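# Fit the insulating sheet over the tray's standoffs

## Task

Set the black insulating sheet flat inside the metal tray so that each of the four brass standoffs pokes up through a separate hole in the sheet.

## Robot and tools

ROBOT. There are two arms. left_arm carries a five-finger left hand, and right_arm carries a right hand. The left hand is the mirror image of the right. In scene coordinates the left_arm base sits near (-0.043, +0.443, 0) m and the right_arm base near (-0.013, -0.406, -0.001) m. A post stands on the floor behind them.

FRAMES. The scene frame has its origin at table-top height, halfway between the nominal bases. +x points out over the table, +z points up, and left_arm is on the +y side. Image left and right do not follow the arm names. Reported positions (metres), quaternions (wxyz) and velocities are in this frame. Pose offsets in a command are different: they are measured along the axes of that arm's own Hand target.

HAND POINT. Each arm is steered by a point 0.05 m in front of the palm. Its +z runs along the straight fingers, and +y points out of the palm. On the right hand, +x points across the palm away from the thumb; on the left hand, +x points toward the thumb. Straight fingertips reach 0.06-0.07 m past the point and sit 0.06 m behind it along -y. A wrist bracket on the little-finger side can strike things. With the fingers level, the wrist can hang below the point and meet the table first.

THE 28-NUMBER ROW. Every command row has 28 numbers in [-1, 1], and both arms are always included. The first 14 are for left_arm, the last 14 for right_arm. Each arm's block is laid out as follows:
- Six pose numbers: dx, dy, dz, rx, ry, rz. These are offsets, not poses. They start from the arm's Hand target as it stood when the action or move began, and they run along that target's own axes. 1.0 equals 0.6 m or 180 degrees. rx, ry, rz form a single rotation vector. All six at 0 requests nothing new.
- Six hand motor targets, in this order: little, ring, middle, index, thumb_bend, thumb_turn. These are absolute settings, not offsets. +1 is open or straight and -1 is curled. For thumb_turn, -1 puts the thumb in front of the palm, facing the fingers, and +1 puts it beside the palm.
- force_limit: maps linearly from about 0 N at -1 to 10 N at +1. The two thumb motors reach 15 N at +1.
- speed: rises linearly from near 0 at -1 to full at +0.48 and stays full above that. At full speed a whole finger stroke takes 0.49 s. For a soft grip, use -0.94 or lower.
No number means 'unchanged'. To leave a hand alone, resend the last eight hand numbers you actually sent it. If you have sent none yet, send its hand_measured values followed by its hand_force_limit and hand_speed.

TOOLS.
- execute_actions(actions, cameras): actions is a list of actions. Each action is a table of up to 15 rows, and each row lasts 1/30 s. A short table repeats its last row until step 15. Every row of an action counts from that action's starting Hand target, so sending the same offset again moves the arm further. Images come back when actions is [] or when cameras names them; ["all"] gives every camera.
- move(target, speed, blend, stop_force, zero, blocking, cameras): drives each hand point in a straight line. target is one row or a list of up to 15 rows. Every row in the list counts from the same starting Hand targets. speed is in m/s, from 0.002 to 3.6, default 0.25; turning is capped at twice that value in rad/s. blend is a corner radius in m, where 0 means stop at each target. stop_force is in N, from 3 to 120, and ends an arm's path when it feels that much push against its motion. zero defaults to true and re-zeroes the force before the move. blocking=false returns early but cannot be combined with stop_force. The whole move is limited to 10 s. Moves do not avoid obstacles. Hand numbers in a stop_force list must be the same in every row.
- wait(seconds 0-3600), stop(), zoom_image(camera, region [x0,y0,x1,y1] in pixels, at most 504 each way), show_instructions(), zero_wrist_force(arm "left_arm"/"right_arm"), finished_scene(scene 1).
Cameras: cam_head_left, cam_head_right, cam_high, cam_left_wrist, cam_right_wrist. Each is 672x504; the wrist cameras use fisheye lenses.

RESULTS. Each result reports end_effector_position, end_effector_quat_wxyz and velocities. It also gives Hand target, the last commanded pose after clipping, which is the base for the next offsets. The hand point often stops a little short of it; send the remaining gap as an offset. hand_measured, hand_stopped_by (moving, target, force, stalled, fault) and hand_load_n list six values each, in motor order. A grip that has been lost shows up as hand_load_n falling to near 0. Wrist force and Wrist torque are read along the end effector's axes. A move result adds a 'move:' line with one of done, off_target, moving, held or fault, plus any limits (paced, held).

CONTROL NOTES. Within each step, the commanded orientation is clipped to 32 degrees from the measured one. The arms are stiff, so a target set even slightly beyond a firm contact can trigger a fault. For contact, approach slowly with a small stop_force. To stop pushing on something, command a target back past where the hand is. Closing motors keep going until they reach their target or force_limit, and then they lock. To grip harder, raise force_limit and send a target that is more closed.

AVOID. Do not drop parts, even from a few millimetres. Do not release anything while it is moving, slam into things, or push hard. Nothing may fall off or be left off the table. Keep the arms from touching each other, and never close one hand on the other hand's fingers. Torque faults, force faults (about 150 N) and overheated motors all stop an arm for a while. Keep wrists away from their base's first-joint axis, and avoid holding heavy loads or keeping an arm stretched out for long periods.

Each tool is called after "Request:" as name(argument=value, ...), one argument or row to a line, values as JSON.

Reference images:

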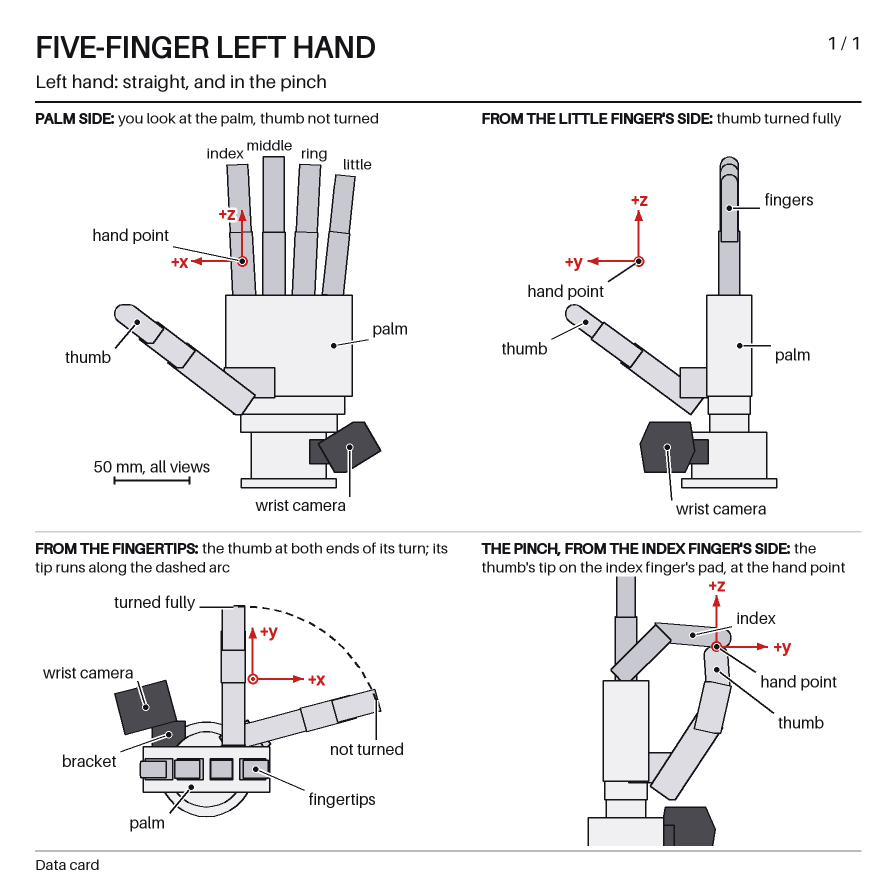

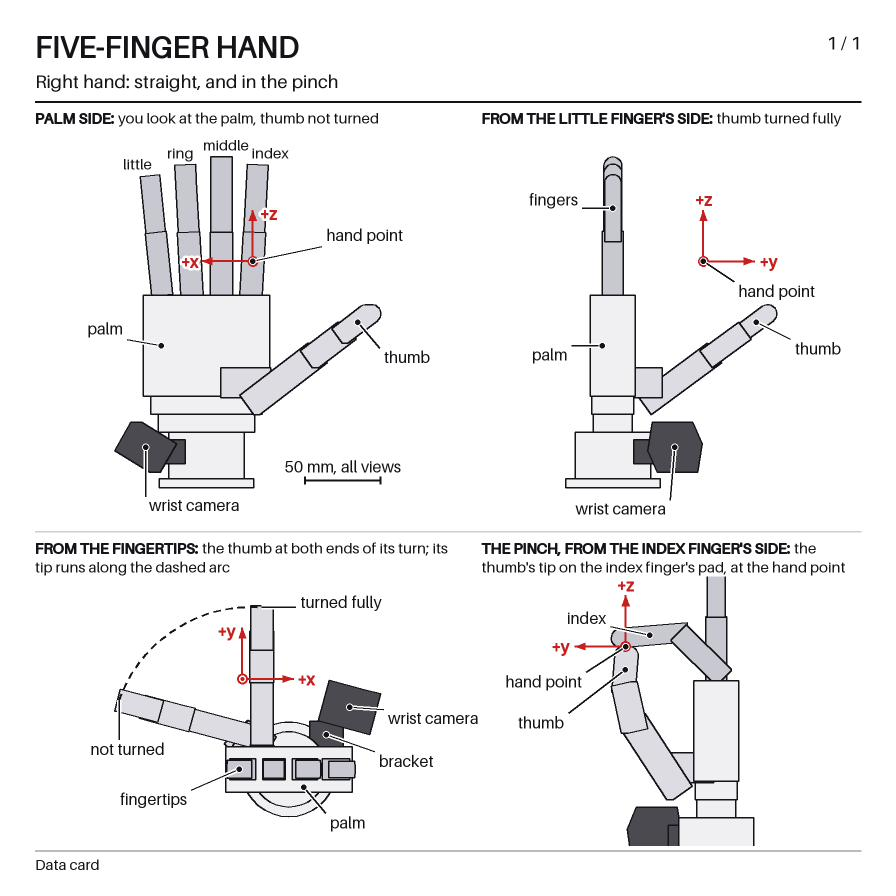

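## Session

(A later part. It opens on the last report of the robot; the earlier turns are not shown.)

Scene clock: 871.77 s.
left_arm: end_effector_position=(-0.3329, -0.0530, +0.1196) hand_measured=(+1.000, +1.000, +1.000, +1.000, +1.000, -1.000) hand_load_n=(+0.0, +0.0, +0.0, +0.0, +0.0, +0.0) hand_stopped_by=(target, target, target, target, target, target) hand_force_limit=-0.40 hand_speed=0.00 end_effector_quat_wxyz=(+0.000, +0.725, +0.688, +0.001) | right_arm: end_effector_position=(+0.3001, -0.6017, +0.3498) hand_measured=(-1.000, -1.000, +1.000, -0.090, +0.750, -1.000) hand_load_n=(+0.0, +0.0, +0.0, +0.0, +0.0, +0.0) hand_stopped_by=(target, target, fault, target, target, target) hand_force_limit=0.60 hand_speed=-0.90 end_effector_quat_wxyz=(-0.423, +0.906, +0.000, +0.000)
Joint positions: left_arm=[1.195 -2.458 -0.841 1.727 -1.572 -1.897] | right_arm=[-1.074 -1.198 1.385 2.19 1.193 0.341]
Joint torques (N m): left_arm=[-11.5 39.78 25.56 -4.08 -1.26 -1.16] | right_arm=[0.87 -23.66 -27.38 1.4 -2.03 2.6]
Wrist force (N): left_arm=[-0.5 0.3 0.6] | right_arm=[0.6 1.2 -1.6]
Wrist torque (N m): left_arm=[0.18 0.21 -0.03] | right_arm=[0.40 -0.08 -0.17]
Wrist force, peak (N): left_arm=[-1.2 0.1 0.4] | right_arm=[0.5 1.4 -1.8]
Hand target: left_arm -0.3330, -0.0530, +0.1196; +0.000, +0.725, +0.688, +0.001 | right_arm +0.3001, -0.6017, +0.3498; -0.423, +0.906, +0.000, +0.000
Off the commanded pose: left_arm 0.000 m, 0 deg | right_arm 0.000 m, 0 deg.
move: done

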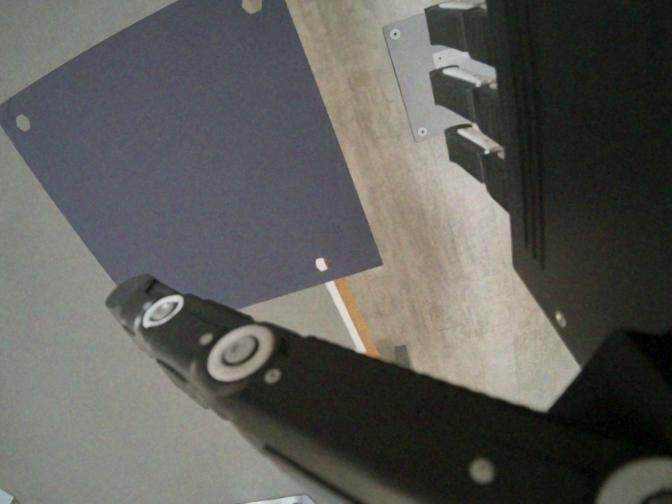

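Request:
move(
  target=[0,0,0.2018,0,0,0, 1,1,1,1,1,-1,-0.4,0, 0,0,0,0,0,0, -1,-1,1,-0.09,0.75,-1,0.6,-0.9],
  speed=0.05,
  stop_force=6,
)

Request:
move(
  target=[0,0,0,0,0,0, -0.08,-0.08,-0.08,-0.08,1,-1,-0.4,-0.5, 0,0,0,0,0,0, -1,-1,1,-0.09,0.75,-1,0.6,-0.9],
  cameras=["cam_left_wrist"],
)

Request:
move(
  target=[0,0,0,0,0,0, -0.22,-0.22,-0.22,-0.22,1,-1,-0.4,-0.9, 0,0,0,0,0,0, -1,-1,1,-0.09,0.75,-1,0.6,-0.9],
  cameras=["cam_left_wrist"],
)

Scene clock: 886.03 s.
left_arm: end_effector_position=(-0.3328, -0.0530, -0.0015) hand_measured=(+1.000, +1.000, +1.000, +1.000, +1.000, -1.000) hand_load_n=(+0.0, +0.0, +0.5, +0.0, +0.0, +0.0) hand_stopped_by=(target, target, target, target, target, target) hand_force_limit=-0.40 hand_speed=0.00 end_effector_quat_wxyz=(+0.000, +0.725, +0.688, +0.001) | right_arm: end_effector_position=(+0.3001, -0.6017, +0.3498) hand_measured=(-1.000, -1.000, +1.000, -0.090, +0.750, -1.000) hand_load_n=(+0.0, +0.0, +0.0, +0.0, +0.0, +0.0) hand_stopped_by=(target, target, fault, target, target, target) hand_force_limit=0.60 hand_speed=-0.90 end_effector_quat_wxyz=(-0.423, +0.906, +0.000, +0.000)
Joint positions: left_arm=[1.195 -2.555 -0.976 1.96 -1.572 -1.897] | right_arm=[-1.074 -1.198 1.385 2.19 1.193 0.341]
Joint torques (N m): left_arm=[12.12 40.85 11.97 -1 1.15 1.26] | right_arm=[0.67 -23.73 -26.7 1.39 -1.94 2.77]
Wrist force (N): left_arm=[-0.8 0.2 0.9] | right_arm=[0.5 1.4 -1.8]
Wrist torque (N m): left_arm=[0.13 0.29 -0.04] | right_arm=[0.45 -0.05 -0.17]
Wrist force, peak (N): left_arm=[-1.0 0.2 1.0] | right_arm=[0.5 1.6 -2.0]
Hand target: left_arm -0.3328, -0.0530, -0.0015; +0.000, +0.725, +0.688, +0.001 | right_arm +0.3001, -0.6017, +0.3498; -0.423, +0.906, +0.000, +0.000
Off the commanded pose: left_arm 0.000 m, 0 deg | right_arm 0.000 m, 0 deg.
move: done

Scene clock: 887.10 s.
left_arm: end_effector_position=(-0.3328, -0.0530, -0.0015) hand_measured=(-0.080, -0.080, -0.080, -0.080, +1.000, -1.000) hand_load_n=(+0.5, +0.0, +0.0, +0.5, +0.0, +0.0) hand_stopped_by=(target, target, target, target, target, target) hand_force_limit=-0.40 hand_speed=-0.50 end_effector_quat_wxyz=(+0.000, +0.725, +0.688, +0.001) | right_arm: end_effector_position=(+0.3001, -0.6017, +0.3498) hand_measured=(-1.000, -1.000, +1.000, -0.090, +0.750, -1.000) hand_load_n=(+0.0, +0.0, +0.0, +0.0, +0.0, -0.5) hand_stopped_by=(target, target, fault, target, target, target) hand_force_limit=0.60 hand_speed=-0.90 end_effector_quat_wxyz=(-0.423, +0.906, +0.000, +0.000)
Joint positions: left_arm=[1.195 -2.555 -0.976 1.96 -1.572 -1.897] | right_arm=[-1.074 -1.198 1.385 2.19 1.193 0.341]
Joint torques (N m): left_arm=[11.79 42.35 13.47 -1.63 1.07 1.57] | right_arm=[0.25 -23.66 -27.38 1.33 -1.98 2.58]
Wrist force (N): left_arm=[-0.9 0.1 0.8] | right_arm=[0.4 1.1 -1.6]
Wrist torque (N m): left_arm=[0.15 0.30 -0.05] | right_arm=[0.39 -0.04 -0.19]
Wrist force, peak (N): left_arm=[-0.8 0.0 1.0] | right_arm=[0.5 1.3 -1.9]
Hand target: left_arm -0.3328, -0.0530, -0.0015; +0.000, +0.725, +0.688, +0.001 | right_arm +0.3001, -0.6017, +0.3498; -0.423, +0.906, +0.000, +0.000
Off the commanded pose: left_arm 0.000 m, 0 deg | right_arm 0.000 m, 0 deg.
move: done

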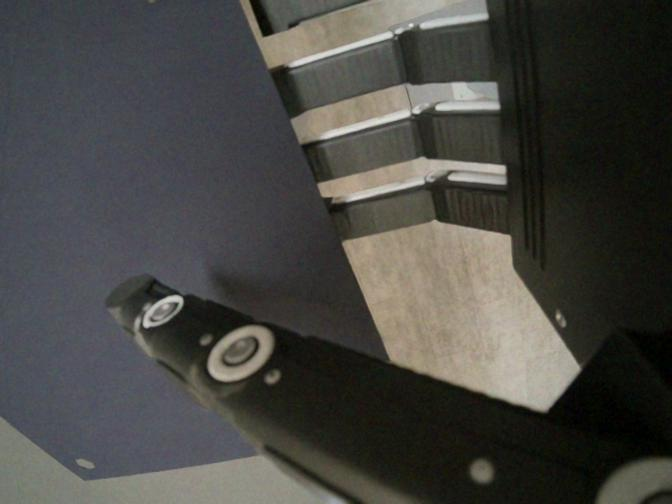

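Scene clock: 887.87 s.
left_arm: end_effector_position=(-0.3328, -0.0530, -0.0015) hand_measured=(-0.220, -0.220, -0.220, -0.220, +1.000, -1.000) hand_load_n=(+0.5, +0.0, +0.0, +0.0, -0.5, +0.0) hand_stopped_by=(target, target, target, target, target, target) hand_force_limit=-0.40 hand_speed=-0.90 end_effector_quat_wxyz=(+0.000, +0.725, +0.688, +0.001) | right_arm: end_effector_position=(+0.3001, -0.6017, +0.3498) hand_measured=(-1.000, -1.000, +1.000, -0.090, +0.750, -1.000) hand_load_n=(+0.0, +0.0, +0.0, +0.0, +0.0, +0.0) hand_stopped_by=(target, target, fault, target, target, target) hand_force_limit=0.60 hand_speed=-0.90 end_effector_quat_wxyz=(-0.423, +0.906, +0.000, +0.000)
Joint positions: left_arm=[1.195 -2.555 -0.976 1.96 -1.572 -1.897] | right_arm=[-1.074 -1.198 1.385 2.19 1.193 0.341]
Joint torques (N m): left_arm=[11.13 41.68 15.98 -2.14 0.85 1.44] | right_arm=[0.17 -23.98 -27.08 1.41 -2.04 2.51]
Wrist force (N): left_arm=[-0.9 0.2 0.8] | right_arm=[0.5 1.2 -1.6]
Wrist torque (N m): left_arm=[0.17 0.29 -0.05] | right_arm=[0.40 -0.07 -0.18]
Wrist force, peak (N): left_arm=[-0.9 0.1 0.9] | right_arm=[0.6 1.3 -1.9]
Hand target: left_arm -0.3328, -0.0530, -0.0015; +0.000, +0.725, +0.688, +0.001 | right_arm +0.3001, -0.6017, +0.3498; -0.423, +0.906, +0.000, +0.000
Off the commanded pose: left_arm 0.000 m, 0 deg | right_arm 0.000 m, 0 deg.
move: done

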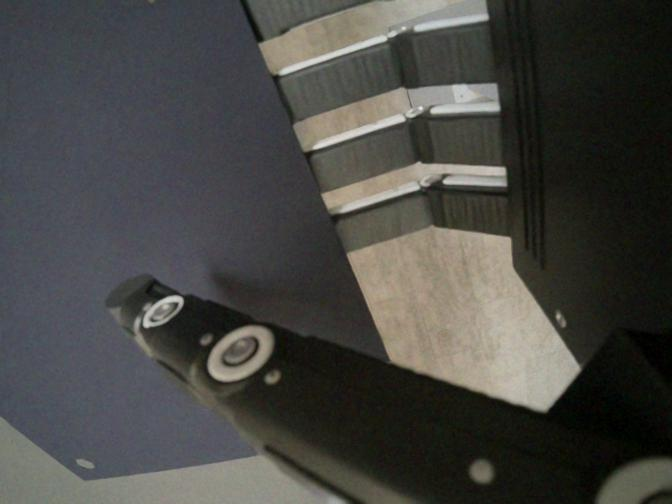

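Request:
move(
  target=[0,0,0,0,0,0, -0.22,-0.22,-0.22,-0.22,0.3,-1,-0.4,-0.7, 0,0,0,0,0,0, -1,-1,1,-0.09,0.75,-1,0.6,-0.9],
  cameras=["cam_left_wrist"],
)

Request:
move(
  target=[0,0,0,0,0,0, -0.22,-0.22,-0.22,-0.22,0.15,-1,-0.4,-0.92, 0,0,0,0,0,0, -1,-1,1,-0.09,0.75,-1,0.6,-0.9],
  cameras=["cam_left_wrist"],
)

Scene clock: 893.03 s.
left_arm: end_effector_position=(-0.3328, -0.0530, -0.0015) hand_measured=(-0.220, -0.220, -0.220, -0.220, +0.300, -1.000) hand_load_n=(+0.0, +0.0, +0.0, +0.0, +0.0, +0.0) hand_stopped_by=(target, target, target, target, target, target) hand_force_limit=-0.40 hand_speed=-0.70 end_effector_quat_wxyz=(+0.000, +0.725, +0.688, +0.001) | right_arm: end_effector_position=(+0.3001, -0.6017, +0.3498) hand_measured=(-1.000, -1.000, +1.000, -0.090, +0.750, -1.000) hand_load_n=(+0.0, +0.0, +0.0, +0.0, +0.0, +0.0) hand_stopped_by=(target, target, fault, target, target, target) hand_force_limit=0.60 hand_speed=-0.90 end_effector_quat_wxyz=(-0.423, +0.906, +0.000, +0.000)
Joint positions: left_arm=[1.195 -2.555 -0.976 1.96 -1.572 -1.897] | right_arm=[-1.074 -1.198 1.385 2.19 1.193 0.341]
Joint torques (N m): left_arm=[10.65 42.42 23.82 -3.99 0.72 1.1] | right_arm=[0.18 -23.49 -27.17 1.34 -2.02 2.56]
Wrist force (N): left_arm=[-0.7 0.2 0.7] | right_arm=[0.5 1.2 -1.7]
Wrist torque (N m): left_arm=[0.16 0.27 -0.04] | right_arm=[0.41 -0.06 -0.18]
Wrist force, peak (N): left_arm=[-1.1 0.0 0.9] | right_arm=[0.3 1.4 -2.0]
Hand target: left_arm -0.3328, -0.0530, -0.0015; +0.000, +0.725, +0.688, +0.001 | right_arm +0.3001, -0.6017, +0.3498; -0.423, +0.906, +0.000, +0.000
Off the commanded pose: left_arm 0.000 m, 0 deg | right_arm 0.000 m, 0 deg.
move: done

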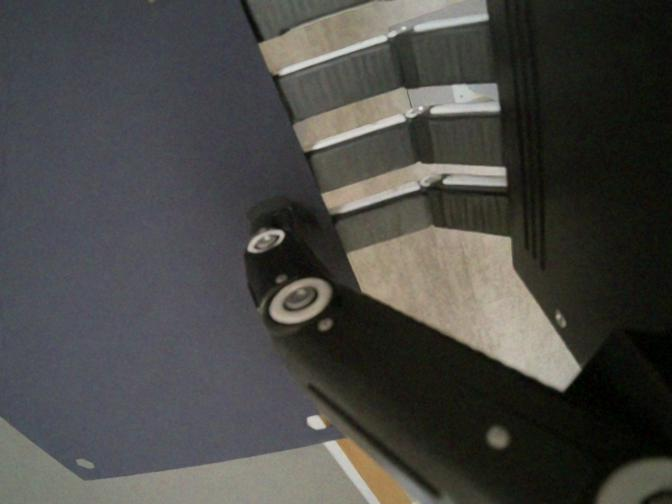

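Scene clock: 894.57 s.
left_arm: end_effector_position=(-0.3328, -0.0530, -0.0015) hand_measured=(-0.220, -0.220, -0.220, -0.220, +0.150, -1.000) hand_load_n=(+0.0, +0.5, +0.0, +0.0, +0.0, +0.0) hand_stopped_by=(target, target, target, target, target, target) hand_force_limit=-0.40 hand_speed=-0.92 end_effector_quat_wxyz=(+0.000, +0.725, +0.688, +0.001) | right_arm: end_effector_position=(+0.3001, -0.6017, +0.3498) hand_measured=(-1.000, -1.000, +1.000, -0.090, +0.750, -1.000) hand_load_n=(+0.0, +0.0, +0.0, +0.0, +0.0, +0.0) hand_stopped_by=(target, target, fault, target, target, target) hand_force_limit=0.60 hand_speed=-0.90 end_effector_quat_wxyz=(-0.423, +0.906, +0.000, +0.000)
Joint positions: left_arm=[1.195 -2.555 -0.976 1.96 -1.572 -1.897] | right_arm=[-1.074 -1.198 1.385 2.19 1.193 0.341]
Joint torques (N m): left_arm=[9.79 41.85 23.94 -3.73 1.25 1.51] | right_arm=[0.44 -23.81 -26.73 1.32 -2.02 2.58]
Wrist force (N): left_arm=[-1.1 0.2 0.8] | right_arm=[0.6 1.3 -1.8]
Wrist torque (N m): left_arm=[0.16 0.33 -0.06] | right_arm=[0.42 -0.07 -0.17]
Wrist force, peak (N): left_arm=[-1.1 0.2 0.8] | right_arm=[0.6 1.2 -2.0]
Hand target: left_arm -0.3328, -0.0530, -0.0015; +0.000, +0.725, +0.688, +0.001 | right_arm +0.3001, -0.6017, +0.3498; -0.423, +0.906, +0.000, +0.000
Off the commanded pose: left_arm 0.000 m, 0 deg | right_arm 0.000 m, 0 deg.
move: done

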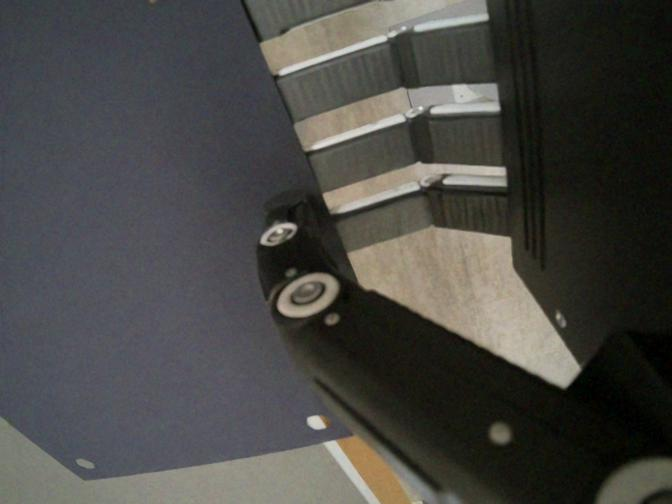

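Request:
move(
  target=[0,0,0,0,0,0, -0.22,-0.22,-0.22,-0.22,0.06,-1,-0.4,-0.92, 0,0,0,0,0,0, -1,-1,1,-0.09,0.75,-1,0.6,-0.9],
  cameras=["cam_left_wrist"],
)

Request:
zoom_image(
  camera="cam_left_wrist",
  region=[220, 120, 480, 320],
)

Scene clock: 900.80 s.
left_arm: end_effector_position=(-0.3328, -0.0530, -0.0015) hand_measured=(-0.220, -0.220, -0.220, -0.220, +0.060, -1.000) hand_load_n=(+0.0, +0.0, +1.0, +0.5, +1.0, +0.0) hand_stopped_by=(target, target, target, target, target, target) hand_force_limit=-0.40 hand_speed=-0.92 end_effector_quat_wxyz=(+0.000, +0.725, +0.688, +0.001) | right_arm: end_effector_position=(+0.3001, -0.6017, +0.3498) hand_measured=(-1.000, -1.000, +1.000, -0.090, +0.750, -1.000) hand_load_n=(+0.0, +0.0, +0.0, +0.0, +0.0, +0.0) hand_stopped_by=(target, target, fault, target, target, target) hand_force_limit=0.60 hand_speed=-0.90 end_effector_quat_wxyz=(-0.423, +0.906, +0.000, +0.000)
Joint positions: left_arm=[1.195 -2.555 -0.976 1.96 -1.572 -1.897] | right_arm=[-1.074 -1.198 1.385 2.19 1.193 0.341]
Joint torques (N m): left_arm=[11.57 44.25 24.19 -4.22 0.62 1.43] | right_arm=[0.66 -24.42 -27.61 1.32 -1.9 2.53]
Wrist force (N): left_arm=[-0.8 0.2 0.7] | right_arm=[0.5 1.3 -1.6]
Wrist torque (N m): left_arm=[0.15 0.28 -0.04] | right_arm=[0.42 -0.05 -0.18]
Wrist force, peak (N): left_arm=[-1.0 0.4 0.9] | right_arm=[0.5 1.4 -2.0]
Hand target: left_arm -0.3328, -0.0530, -0.0015; +0.000, +0.725, +0.688, +0.001 | right_arm +0.3001, -0.6017, +0.3498; -0.423, +0.906, +0.000, +0.000
Off the commanded pose: left_arm 0.000 m, 0 deg | right_arm 0.000 m, 0 deg.
move: done

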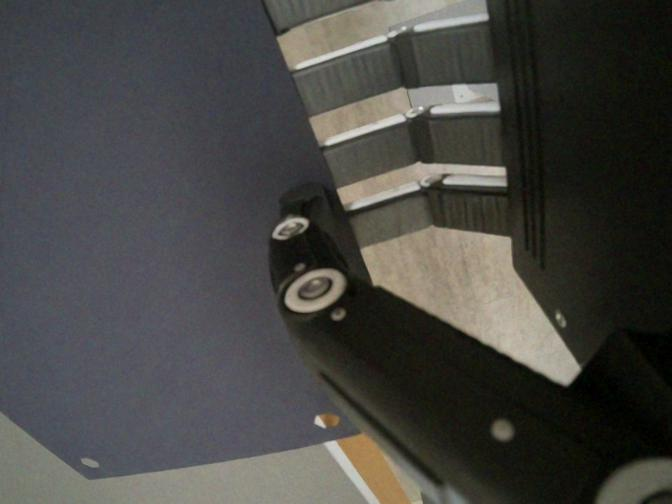

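Scaled by 1.938 from the camera's image (finer frame: 960x720).

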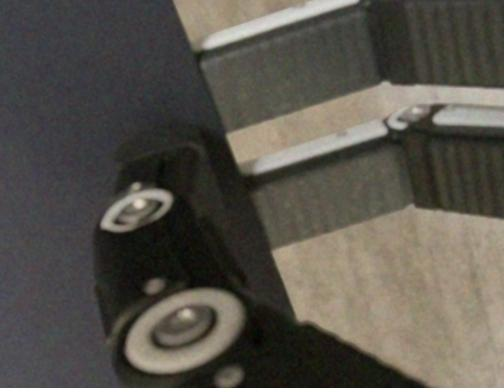

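Request:
move(
  target=[0,0,0,0,0,0, -0.22,-0.22,-0.22,-0.22,-0.05,-1,-0.3,-0.94, 0,0,0,0,0,0, -1,-1,1,-0.09,0.75,-1,0.6,-0.9],
  cameras=["cam_left_wrist"],
)

Request:
zoom_image(
  camera="cam_left_wrist",
  region=[220, 120, 480, 320],
)

Scene clock: 906.57 s.
left_arm: end_effector_position=(-0.3328, -0.0530, -0.0015) hand_measured=(-0.220, -0.220, -0.220, -0.220, -0.048, -1.000) hand_load_n=(+0.5, +0.0, +2.5, +1.5, +4.5, +0.5) hand_stopped_by=(target, target, target, target, target, target) hand_force_limit=-0.30 hand_speed=-0.94 end_effector_quat_wxyz=(+0.000, +0.725, +0.688, +0.001) | right_arm: end_effector_position=(+0.3001, -0.6017, +0.3498) hand_measured=(-1.000, -1.000, +1.000, -0.090, +0.750, -1.000) hand_load_n=(+0.0, +0.0, +0.0, +0.0, +0.0, +0.0) hand_stopped_by=(target, target, fault, target, target, target) hand_force_limit=0.60 hand_speed=-0.90 end_effector_quat_wxyz=(-0.423, +0.906, +0.000, +0.000)
Joint positions: left_arm=[1.195 -2.555 -0.976 1.96 -1.572 -1.897] | right_arm=[-1.074 -1.198 1.385 2.19 1.193 0.341]
Joint torques (N m): left_arm=[10.41 44.96 23.72 -3.6 0.8 1.09] | right_arm=[0.54 -23.59 -26.95 1.35 -2.04 2.59]
Wrist force (N): left_arm=[-0.8 0.1 0.8] | right_arm=[0.4 1.4 -1.8]
Wrist torque (N m): left_arm=[0.13 0.28 -0.04] | right_arm=[0.45 -0.04 -0.18]
Wrist force, peak (N): left_arm=[-1.0 -0.1 1.0] | right_arm=[0.7 1.6 -1.8]
Hand target: left_arm -0.3328, -0.0530, -0.0015; +0.000, +0.725, +0.688, +0.001 | right_arm +0.3001, -0.6017, +0.3498; -0.423, +0.906, +0.000, +0.000
Off the commanded pose: left_arm 0.000 m, 0 deg | right_arm 0.000 m, 0 deg.
move: done

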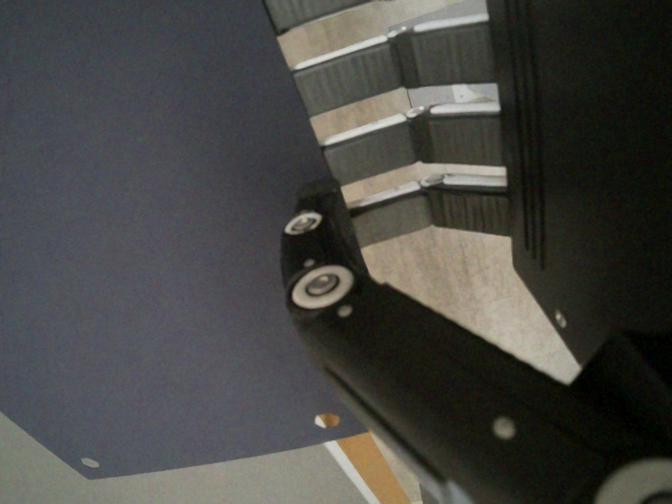

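Scaled by 1.938 from the camera's image (finer frame: 960x720).

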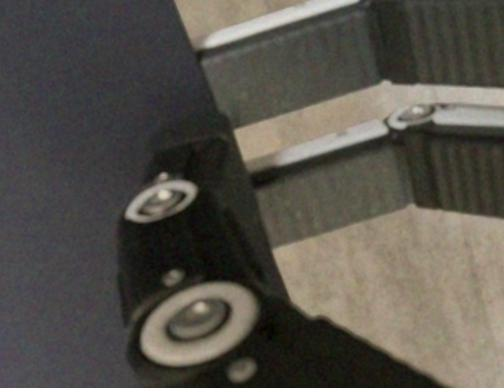

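Request:
move(
  target=[0,0,0,0,0,0, -0.24,-0.24,-0.24,-0.24,-0.05,-1,0.0,-0.94, 0,0,0,0,0,0, -1,-1,1,-0.09,0.75,-1,0.6,-0.9],
)

Request:
move(
  target=[0,0,-0.0333,0,0,0, -0.24,-0.24,-0.24,-0.24,-0.05,-1,0.0,-0.94, 0,0,0,0,0,0, -1,-1,1,-0.09,0.75,-1,0.6,-0.9],
  speed=0.03,
  cameras=["cam_left_wrist","cam_high"],
)

Request:
zoom_image(
  camera="cam_high",
  region=[480, 100, 660, 260],
)

Scene clock: 911.00 s.
left_arm: end_effector_position=(-0.3328, -0.0530, -0.0015) hand_measured=(-0.240, -0.240, -0.234, -0.240, -0.048, -1.000) hand_load_n=(+0.0, +0.5, +5.5, +4.5, +5.0, +0.0) hand_stopped_by=(target, target, force, target, target, target) hand_force_limit=0.00 hand_speed=-0.94 end_effector_quat_wxyz=(+0.000, +0.725, +0.688, +0.001) | right_arm: end_effector_position=(+0.3001, -0.6017, +0.3498) hand_measured=(-1.000, -1.000, +1.000, -0.090, +0.750, -1.000) hand_load_n=(+0.0, +0.0, +0.0, +0.0, +0.0, +0.0) hand_stopped_by=(target, target, fault, target, target, target) hand_force_limit=0.60 hand_speed=-0.90 end_effector_quat_wxyz=(-0.423, +0.906, +0.000, +0.000)
Joint positions: left_arm=[1.195 -2.555 -0.976 1.96 -1.572 -1.897] | right_arm=[-1.074 -1.198 1.385 2.19 1.193 0.341]
Joint torques (N m): left_arm=[11 45.66 22.88 -3.58 1.04 1.45] | right_arm=[-0.32 -23.73 -27.44 1.48 -2 2.63]
Wrist force (N): left_arm=[-0.9 0.1 0.8] | right_arm=[0.7 1.3 -1.8]
Wrist torque (N m): left_arm=[0.15 0.30 -0.05] | right_arm=[0.43 -0.08 -0.16]
Wrist force, peak (N): left_arm=[-1.0 0.0 1.2] | right_arm=[0.7 1.4 -2.0]
Hand target: left_arm -0.3328, -0.0530, -0.0015; +0.000, +0.725, +0.688, +0.001 | right_arm +0.3001, -0.6017, +0.3498; -0.423, +0.906, +0.000, +0.000
Off the commanded pose: left_arm 0.000 m, 0 deg | right_arm 0.000 m, 0 deg.
move: done

Scene clock: 912.10 s.
left_arm: end_effector_position=(-0.3329, -0.0530, +0.0183) hand_measured=(-0.240, -0.240, -0.234, -0.240, -0.048, -1.000) hand_load_n=(+0.5, +0.5, +6.0, +4.5, +5.0, +0.0) hand_stopped_by=(target, target, force, target, target, target) hand_force_limit=0.00 hand_speed=-0.94 end_effector_quat_wxyz=(+0.000, +0.725, +0.688, +0.001) | right_arm: end_effector_position=(+0.3001, -0.6017, +0.3498) hand_measured=(-1.000, -1.000, +1.000, -0.090, +0.750, -1.000) hand_load_n=(+0.0, +0.0, +0.0, +0.0, +0.0, +0.0) hand_stopped_by=(target, target, fault, target, target, target) hand_force_limit=0.60 hand_speed=-0.90 end_effector_quat_wxyz=(-0.423, +0.906, +0.000, +0.000)
Joint positions: left_arm=[1.195 -2.535 -0.962 1.926 -1.572 -1.897] | right_arm=[-1.074 -1.198 1.385 2.19 1.193 0.341]
Joint torques (N m): left_arm=[5.38 59.59 24.01 -4.02 0.91 0.12] | right_arm=[0.02 -23.81 -27.99 1.33 -1.9 2.52]
Wrist force (N): left_arm=[-0.8 -0.1 0.9] | right_arm=[0.4 1.2 -1.7]
Wrist torque (N m): left_arm=[0.11 0.28 -0.04] | right_arm=[0.41 -0.05 -0.18]
Wrist force, peak (N): left_arm=[-0.9 -0.3 1.1] | right_arm=[0.5 1.4 -1.8]
Hand target: left_arm -0.3329, -0.0530, +0.0185; +0.000, +0.725, +0.688, +0.001 | right_arm +0.3001, -0.6017, +0.3498; -0.423, +0.906, +0.000, +0.000
Off the commanded pose: left_arm 0.000 m, 0 deg | right_arm 0.000 m, 0 deg.
move: done
Images, in order (width x height): cam_high 672x504, cam_left_wrist 672x504.

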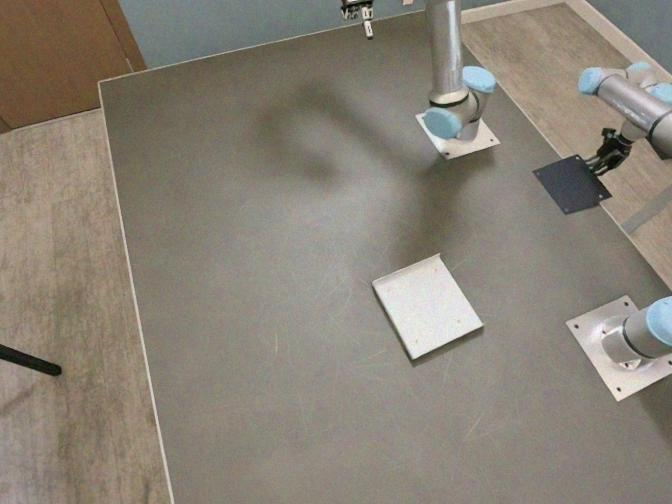

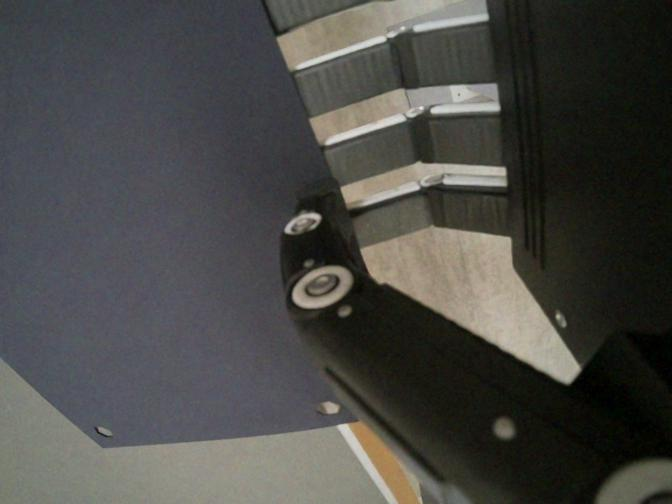

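Scaled by 2.800.

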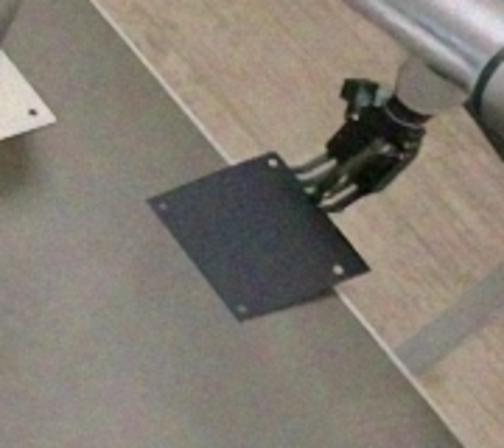

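Request:
move(
  target=[0,0,-0.1,0,0,0, -0.24,-0.24,-0.24,-0.24,-0.05,-1,0.0,-0.94, 0,0,0,0,0,0, -1,-1,1,-0.09,0.75,-1,0.6,-0.9],
  speed=0.05,
  cameras=["cam_left_wrist","cam_high"],
)

Request:
zoom_image(
  camera="cam_high",
  region=[480, 100, 660, 260],
)

Scene clock: 917.70 s.
left_arm: end_effector_position=(-0.3329, -0.0530, +0.0783) hand_measured=(-0.240, -0.240, -0.234, -0.240, -0.048, -1.000) hand_load_n=(+0.0, +1.0, +6.0, +4.5, +5.0, +0.0) hand_stopped_by=(target, target, force, target, target, target) hand_force_limit=0.00 hand_speed=-0.94 end_effector_quat_wxyz=(+0.000, +0.725, +0.688, +0.001) | right_arm: end_effector_position=(+0.3001, -0.6017, +0.3498) hand_measured=(-1.000, -1.000, +1.000, -0.090, +0.750, -1.000) hand_load_n=(+0.0, +0.0, +0.0, +0.0, +0.0, +0.0) hand_stopped_by=(target, target, fault, target, target, target) hand_force_limit=0.60 hand_speed=-0.90 end_effector_quat_wxyz=(-0.423, +0.906, +0.000, +0.000)
Joint positions: left_arm=[1.195 -2.483 -0.901 1.813 -1.572 -1.897] | right_arm=[-1.074 -1.198 1.385 2.19 1.193 0.341]
Joint torques (N m): left_arm=[-8.32 57.81 25.97 -4.61 0.64 -0.74] | right_arm=[0.65 -23.62 -27.01 1.42 -1.97 2.52]
Wrist force (N): left_arm=[-0.6 0.1 0.8] | right_arm=[0.5 1.3 -1.7]
Wrist torque (N m): left_arm=[0.15 0.22 -0.05] | right_arm=[0.42 -0.06 -0.18]
Wrist force, peak (N): left_arm=[-0.9 0.0 1.2] | right_arm=[0.5 1.5 -2.0]
Hand target: left_arm -0.3329, -0.0530, +0.0785; +0.000, +0.725, +0.688, +0.001 | right_arm +0.3001, -0.6017, +0.3498; -0.423, +0.906, +0.000, +0.000
Off the commanded pose: left_arm 0.000 m, 0 deg | right_arm 0.000 m, 0 deg.
move: done
Images, in order (width x height): cam_high 672x504, cam_left_wrist 672x504.

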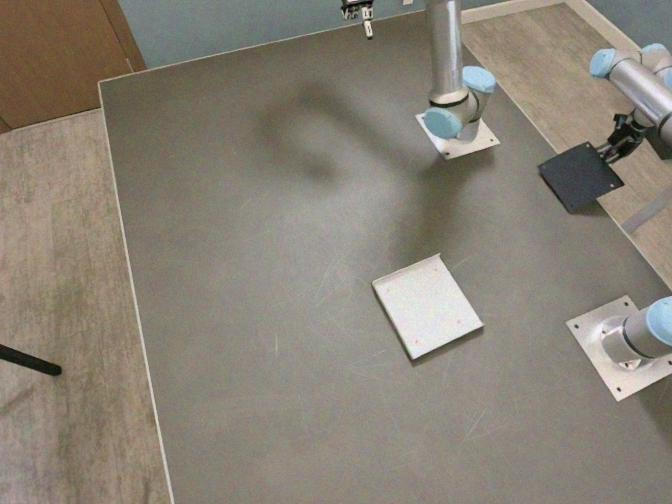

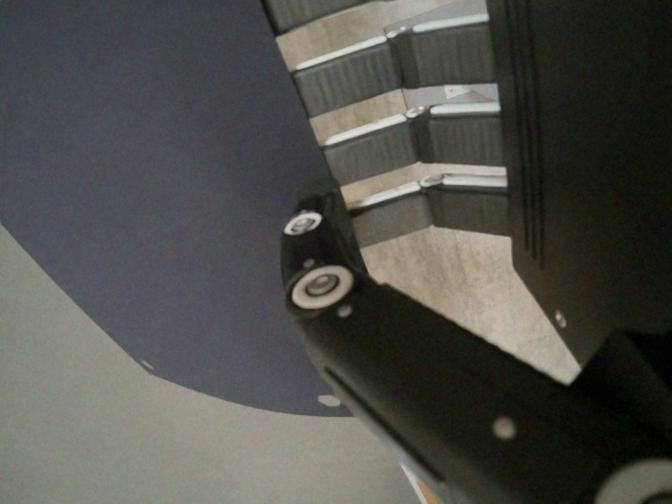

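Scaled by 2.800.

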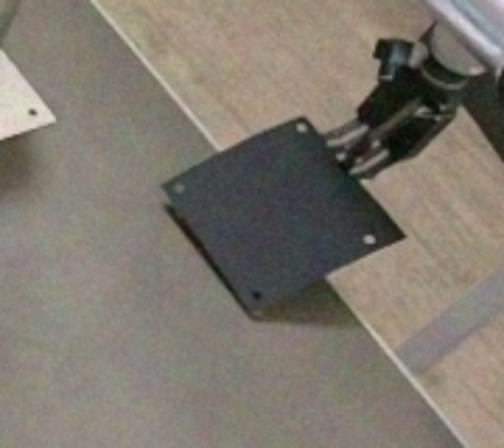

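Request:
move(
  target=[0,0,0,0,0,0, -0.24,-0.24,-0.24,-0.24,-0.05,-1,0.0,-0.94, 0.3017,-0.5003,0.6117,-0.217,0.217,0.4648, -1,-1,1,-1,1,1,0.6,-0.9],
  speed=0.25,
  cameras=["cam_high","cam_right_wrist","cam_head_right"],
)

Scene clock: 963.40 s.
left_arm: end_effector_position=(-0.3329, -0.0530, +0.0785) hand_measured=(-0.240, -0.240, -0.234, -0.240, -0.048, -1.000) hand_load_n=(+0.0, +1.0, +5.5, +4.5, +5.0, +0.5) hand_stopped_by=(target, target, force, target, target, target) hand_force_limit=0.00 hand_speed=-0.94 end_effector_quat_wxyz=(+0.000, +0.725, +0.688, +0.001) | right_arm: end_effector_position=(+0.4809, -0.1275, +0.3437) hand_measured=(-1.000, -1.000, +1.000, -1.000, +1.000, +0.662) hand_load_n=(+0.0, +0.0, +0.0, +0.0, +0.0, +0.0) hand_stopped_by=(target, target, fault, target, target, moving) hand_force_limit=0.60 hand_speed=-0.90 end_effector_quat_wxyz=(+0.000, +0.708, -0.707, +0.000)
Joint positions: left_arm=[1.195 -2.483 -0.901 1.812 -1.572 -1.897] | right_arm=[0.193 -0.611 0.111 2.071 1.572 3.34]
Joint torques (N m): left_arm=[-9.53 43.43 23.84 -4.43 -0.98 -0.79] | right_arm=[6.4 -40.96 -26.08 4.43 1.61 2.7]
Wrist force (N): left_arm=[-0.6 0.1 0.8] | right_arm=[1.0 0.2 -1.6]
Wrist torque (N m): left_arm=[0.15 0.22 -0.05] | right_arm=[0.15 -0.16 -0.10]
Wrist force, peak (N): left_arm=[-0.9 0.3 0.8] | right_arm=[0.2 1.8 -2.3]
Hand target: left_arm -0.3329, -0.0530, +0.0785; +0.000, +0.725, +0.688, +0.001 | right_arm +0.4809, -0.1275, +0.3437; +0.000, +0.708, -0.707, +0.000
Off the commanded pose: left_arm 0.000 m, 0 deg | right_arm 0.000 m, 0 deg.
move: moving (right_arm; no rest 5 s after the path's end)
Images, in order (width x height): cam_head_right 672x504, cam_high 672x504, cam_right_wrist 672x504.

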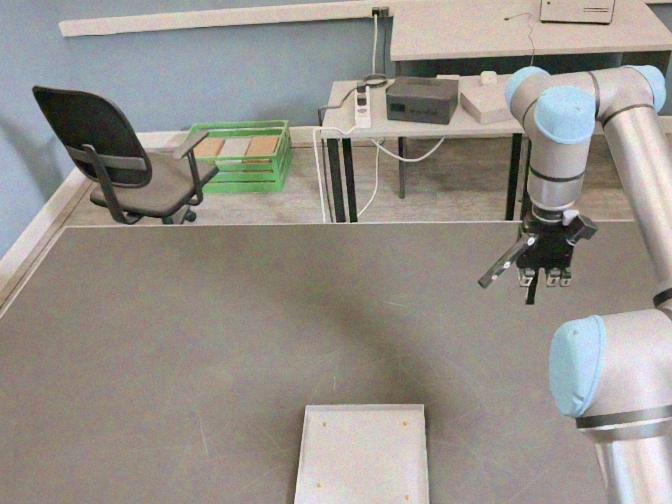

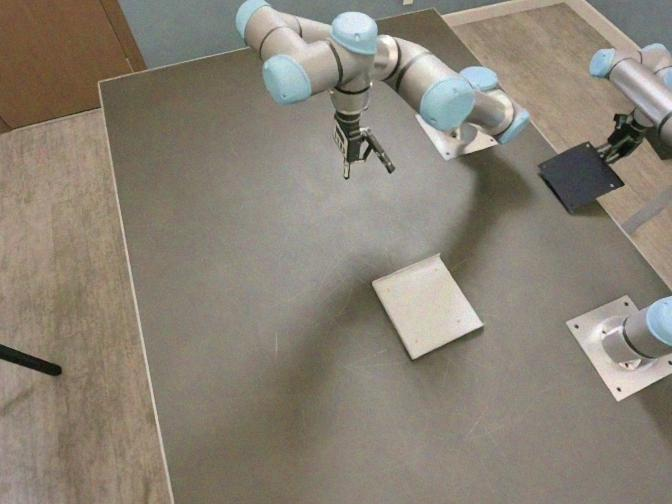

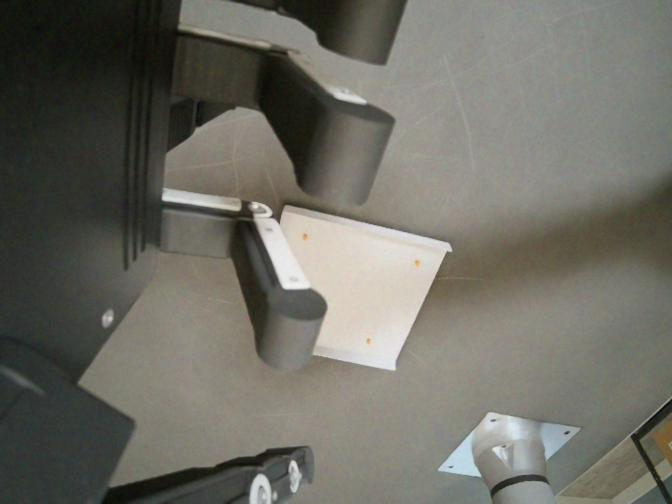

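Request:
move(
  target=[0,0,0,0,0,0, -0.24,-0.24,-0.24,-0.24,-0.05,-1,0.0,-0.94, -0.1125,0.035,0.1833,0,0,0, 1,1,1,1,1,1,0.6,0.2],
  speed=0.2,
  cameras=["cam_right_wrist"],
)

Request:
zoom_image(
  camera="cam_right_wrist",
  region=[230, 120, 530, 400],
)

Scene clock: 974.17 s.
left_arm: end_effector_position=(-0.3329, -0.0530, +0.0785) hand_measured=(-0.240, -0.240, -0.234, -0.240, -0.048, -1.000) hand_load_n=(+0.0, +1.0, +6.0, +4.5, +5.0, +0.5) hand_stopped_by=(target, target, force, target, target, target) hand_force_limit=0.00 hand_speed=-0.94 end_effector_quat_wxyz=(+0.000, +0.725, +0.688, +0.001) | right_arm: end_effector_position=(+0.4598, -0.0601, +0.2337) hand_measured=(+1.000, +1.000, +1.000, +1.000, +1.000, +1.000) hand_load_n=(+0.0, -0.5, +0.0, +0.0, +0.0, +0.0) hand_stopped_by=(target, target, fault, target, target, target) hand_force_limit=0.60 hand_speed=0.20 end_effector_quat_wxyz=(+0.000, +0.708, -0.707, +0.000)
Joint positions: left_arm=[1.195 -2.483 -0.901 1.812 -1.572 -1.897] | right_arm=[0.31 -0.738 0.647 1.663 1.571 3.458]
Joint torques (N m): left_arm=[-10.17 42.22 25.89 -3.77 -1.09 -0.88] | right_arm=[6.1 -55.34 -6.92 0.45 -1.63 2.52]
Wrist force (N): left_arm=[-0.5 0.2 0.7] | right_arm=[1.0 0.2 -1.7]
Wrist torque (N m): left_arm=[0.16 0.21 -0.05] | right_arm=[0.16 -0.11 -0.10]
Wrist force, peak (N): left_arm=[-0.5 0.2 1.2] | right_arm=[1.7 0.4 -2.4]
Hand target: left_arm -0.3329, -0.0530, +0.0785; +0.000, +0.725, +0.688, +0.001 | right_arm +0.4598, -0.0601, +0.2336; +0.000, +0.708, -0.707, +0.000
Off the commanded pose: left_arm 0.000 m, 0 deg | right_arm 0.000 m, 0 deg.
move: done

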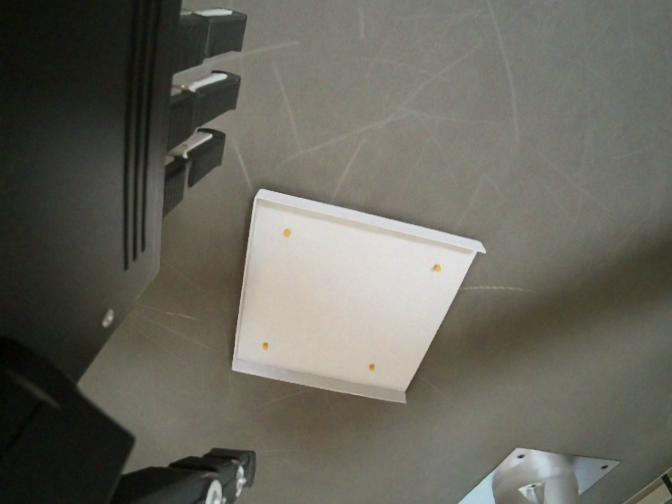

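Scaled by 1.680 from the camera's image (finer frame: 960x720).

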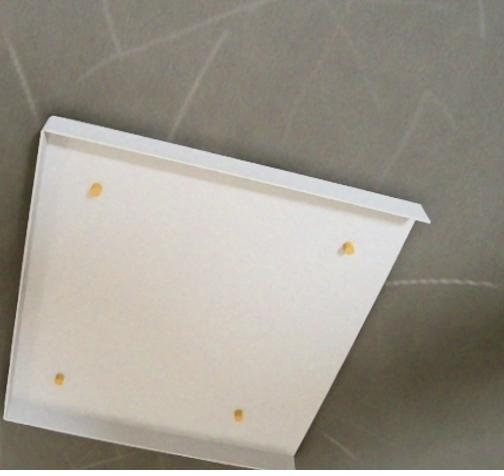

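Request:
move(
  target=[
    [0,0,-0.2858,0,0,0, -0.24,-0.24,-0.24,-0.24,-0.05,-1,0.0,-0.94, 0,0,0,0,0,0, 1,1,1,1,1,1,0.6,0.2],
    [0.1733,0.3463,-0.3192,0,0,0, -0.24,-0.24,-0.24,-0.24,-0.05,-1,0.0,-0.94, 0,0,0,0,0,0, 1,1,1,1,1,1,0.6,0.2],
    [0.2905,0.6738,-0.3192,0,0,-0.012, -0.24,-0.24,-0.24,-0.24,-0.05,-1,0.0,-0.94, 0,0,0,0,0,0, 1,1,1,1,1,1,0.6,0.2],
    [0.3883,0.9525,-0.2858,0,0,-0.025, -0.24,-0.24,-0.24,-0.24,-0.05,-1,0.0,-0.94, 0,0,0,0,0,0, 1,1,1,1,1,1,0.6,0.2],
  ],
  speed=0.13,
  blend=[0.03, 0.05, 0.05, 0],
  cameras=["cam_right_wrist","cam_left_wrist","cam_high","cam_head_right"],
)

Scene clock: 1002.63 s.
left_arm: end_effector_position=(+0.2496, +0.1496, +0.2508) hand_measured=(-0.240, -0.240, -0.234, -0.240, -0.048, -1.000) hand_load_n=(+0.0, +0.5, +6.0, +4.0, +5.0, +0.0) hand_stopped_by=(target, target, force, target, target, target) hand_force_limit=0.00 hand_speed=-0.94 end_effector_quat_wxyz=(+0.000, +0.698, +0.716, +0.001) | right_arm: end_effector_position=(+0.4598, -0.0601, +0.2336) hand_measured=(+1.000, +1.000, +1.000, +1.000, +1.000, +1.000) hand_load_n=(+0.0, +0.0, +0.0, +0.0, +0.0, +0.5) hand_stopped_by=(target, target, fault, target, target, target) hand_force_limit=0.60 hand_speed=0.20 end_effector_quat_wxyz=(+0.000, +0.708, -0.707, +0.000)
Joint positions: left_arm=[2.533 -1.792 -1.546 1.767 -1.572 -0.638] | right_arm=[0.31 -0.738 0.647 1.663 1.571 3.458]
Joint torques (N m): left_arm=[11.66 17.35 24.91 -2 0.65 1.23] | right_arm=[2.93 -55.25 -7.45 0.42 -1.51 2.67]
Wrist force (N): left_arm=[-0.7 0.1 0.9] | right_arm=[1.1 0.3 -1.7]
Wrist torque (N m): left_arm=[0.15 0.28 -0.18] | right_arm=[0.16 -0.12 -0.10]
Wrist force, peak (N): left_arm=[-1.3 0.0 0.9] | right_arm=[0.9 0.2 -2.1]
Hand target: left_arm +0.2498, +0.1497, +0.2508; +0.000, +0.698, +0.716, +0.001 | right_arm +0.4598, -0.0601, +0.2336; +0.000, +0.708, -0.707, +0.000
Off the commanded pose: left_arm 0.000 m, 0 deg | right_arm 0.000 m, 0 deg.
move: done
Images, in order (width x height): cam_head_right 672x504, cam_high 672x504, cam_left_wrist 672x504, cam_right_wrist 672x504.

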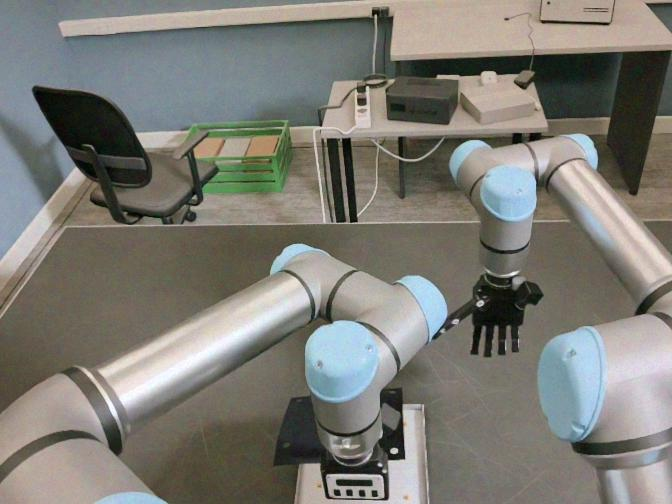

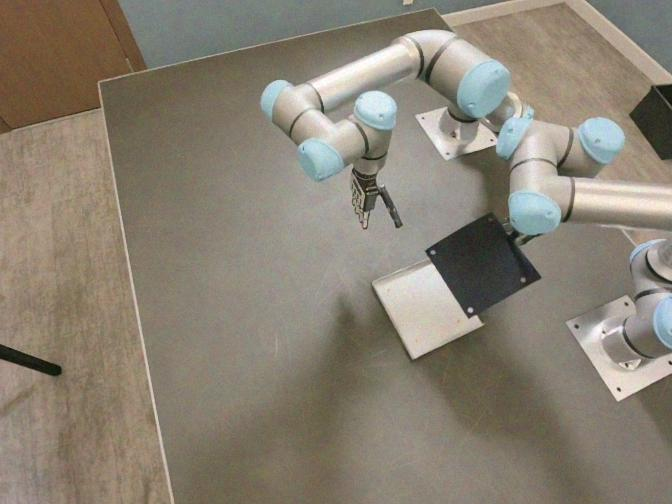

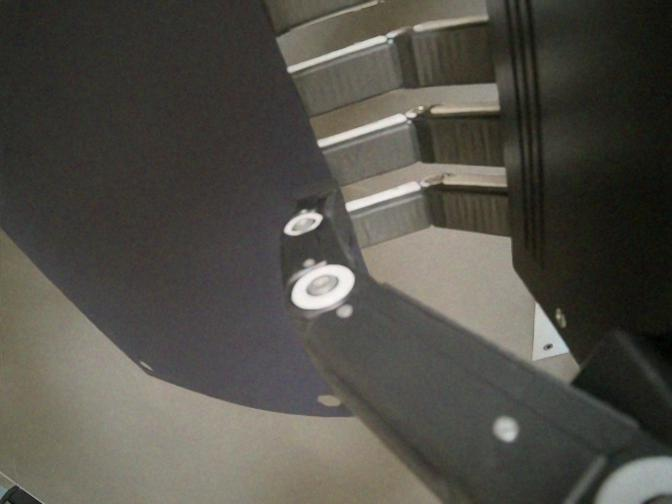

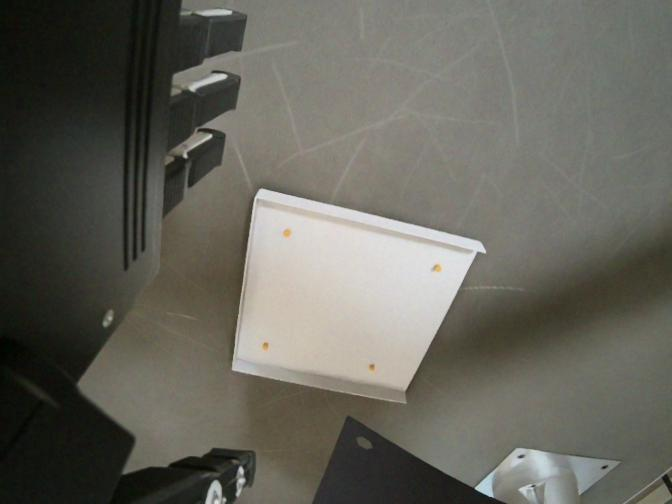

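Request:
move(
  target=[-0.0032,0.142,0.268,0,0,0, -0.24,-0.24,-0.24,-0.24,-0.05,-1,0.0,-0.94, 0,0,0,0,0,0, 1,1,1,1,1,1,0.6,0.2],
  speed=0.1,
  cameras=["cam_right_wrist","cam_high"],
)

Request:
zoom_image(
  camera="cam_right_wrist",
  region=[230, 120, 530, 420],
)

Scene clock: 1018.77 s.
left_arm: end_effector_position=(+0.3351, +0.1501, +0.0903) hand_measured=(-0.240, -0.240, -0.234, -0.240, -0.048, -1.000) hand_load_n=(+0.5, +0.5, +5.5, +4.0, +5.0, +0.0) hand_stopped_by=(target, target, force, target, target, target) hand_force_limit=0.00 hand_speed=-0.94 end_effector_quat_wxyz=(+0.000, +0.698, +0.716, +0.001) | right_arm: end_effector_position=(+0.4598, -0.0601, +0.2336) hand_measured=(+1.000, +1.000, +1.000, +1.000, +1.000, +1.000) hand_load_n=(+0.0, +0.0, +0.0, +0.0, +0.0, +0.0) hand_stopped_by=(target, target, fault, target, target, target) hand_force_limit=0.60 hand_speed=0.20 end_effector_quat_wxyz=(+0.000, +0.708, -0.707, +0.000)
Joint positions: left_arm=[2.645 -2.053 -1.62 2.103 -1.572 -0.526] | right_arm=[0.31 -0.738 0.647 1.663 1.571 3.458]
Joint torques (N m): left_arm=[12.27 23.9 22.32 -0.96 0.98 1.69] | right_arm=[-0.05 -55.16 -6.9 0.69 -1.51 2.48]
Wrist force (N): left_arm=[-0.5 0.0 1.0] | right_arm=[1.0 0.2 -1.9]
Wrist torque (N m): left_arm=[0.09 0.24 -0.18] | right_arm=[0.16 -0.10 -0.11]
Wrist force, peak (N): left_arm=[-1.1 0.0 1.1] | right_arm=[1.1 0.2 -2.1]
Hand target: left_arm +0.3352, +0.1501, +0.0901; +0.000, +0.698, +0.716, +0.001 | right_arm +0.4598, -0.0601, +0.2336; +0.000, +0.708, -0.707, +0.000
Off the commanded pose: left_arm 0.000 m, 0 deg | right_arm 0.000 m, 0 deg.
move: done
Images, in order (width x height): cam_high 672x504, cam_right_wrist 672x504.

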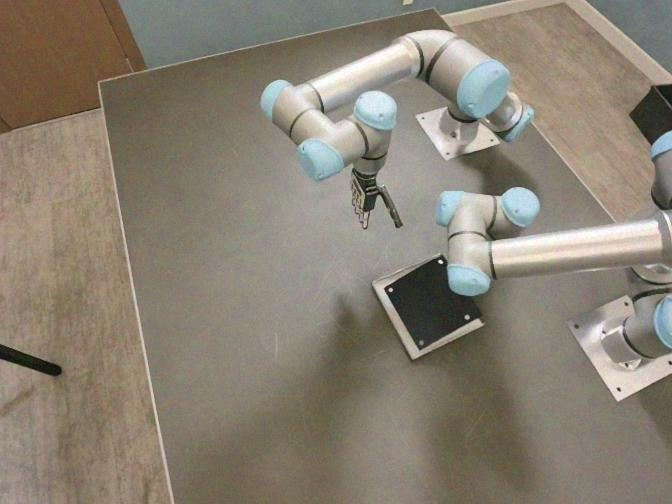

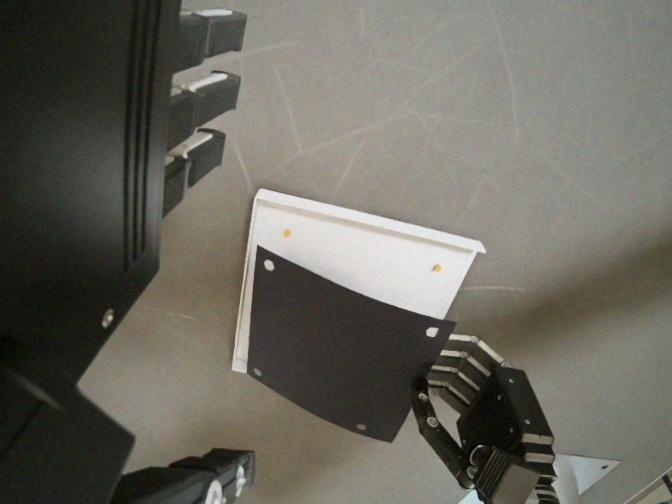

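Scaled by 1.680 from the camera's image (finer frame: 960x720).

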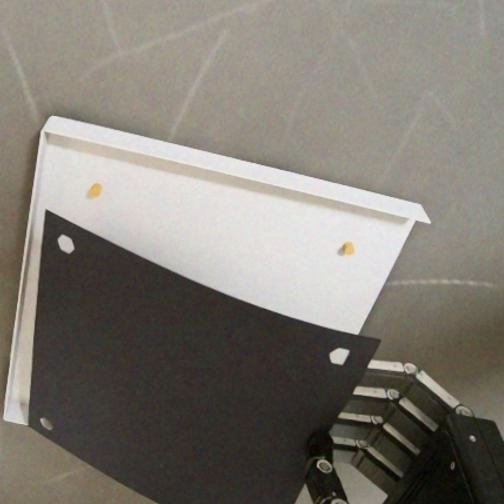

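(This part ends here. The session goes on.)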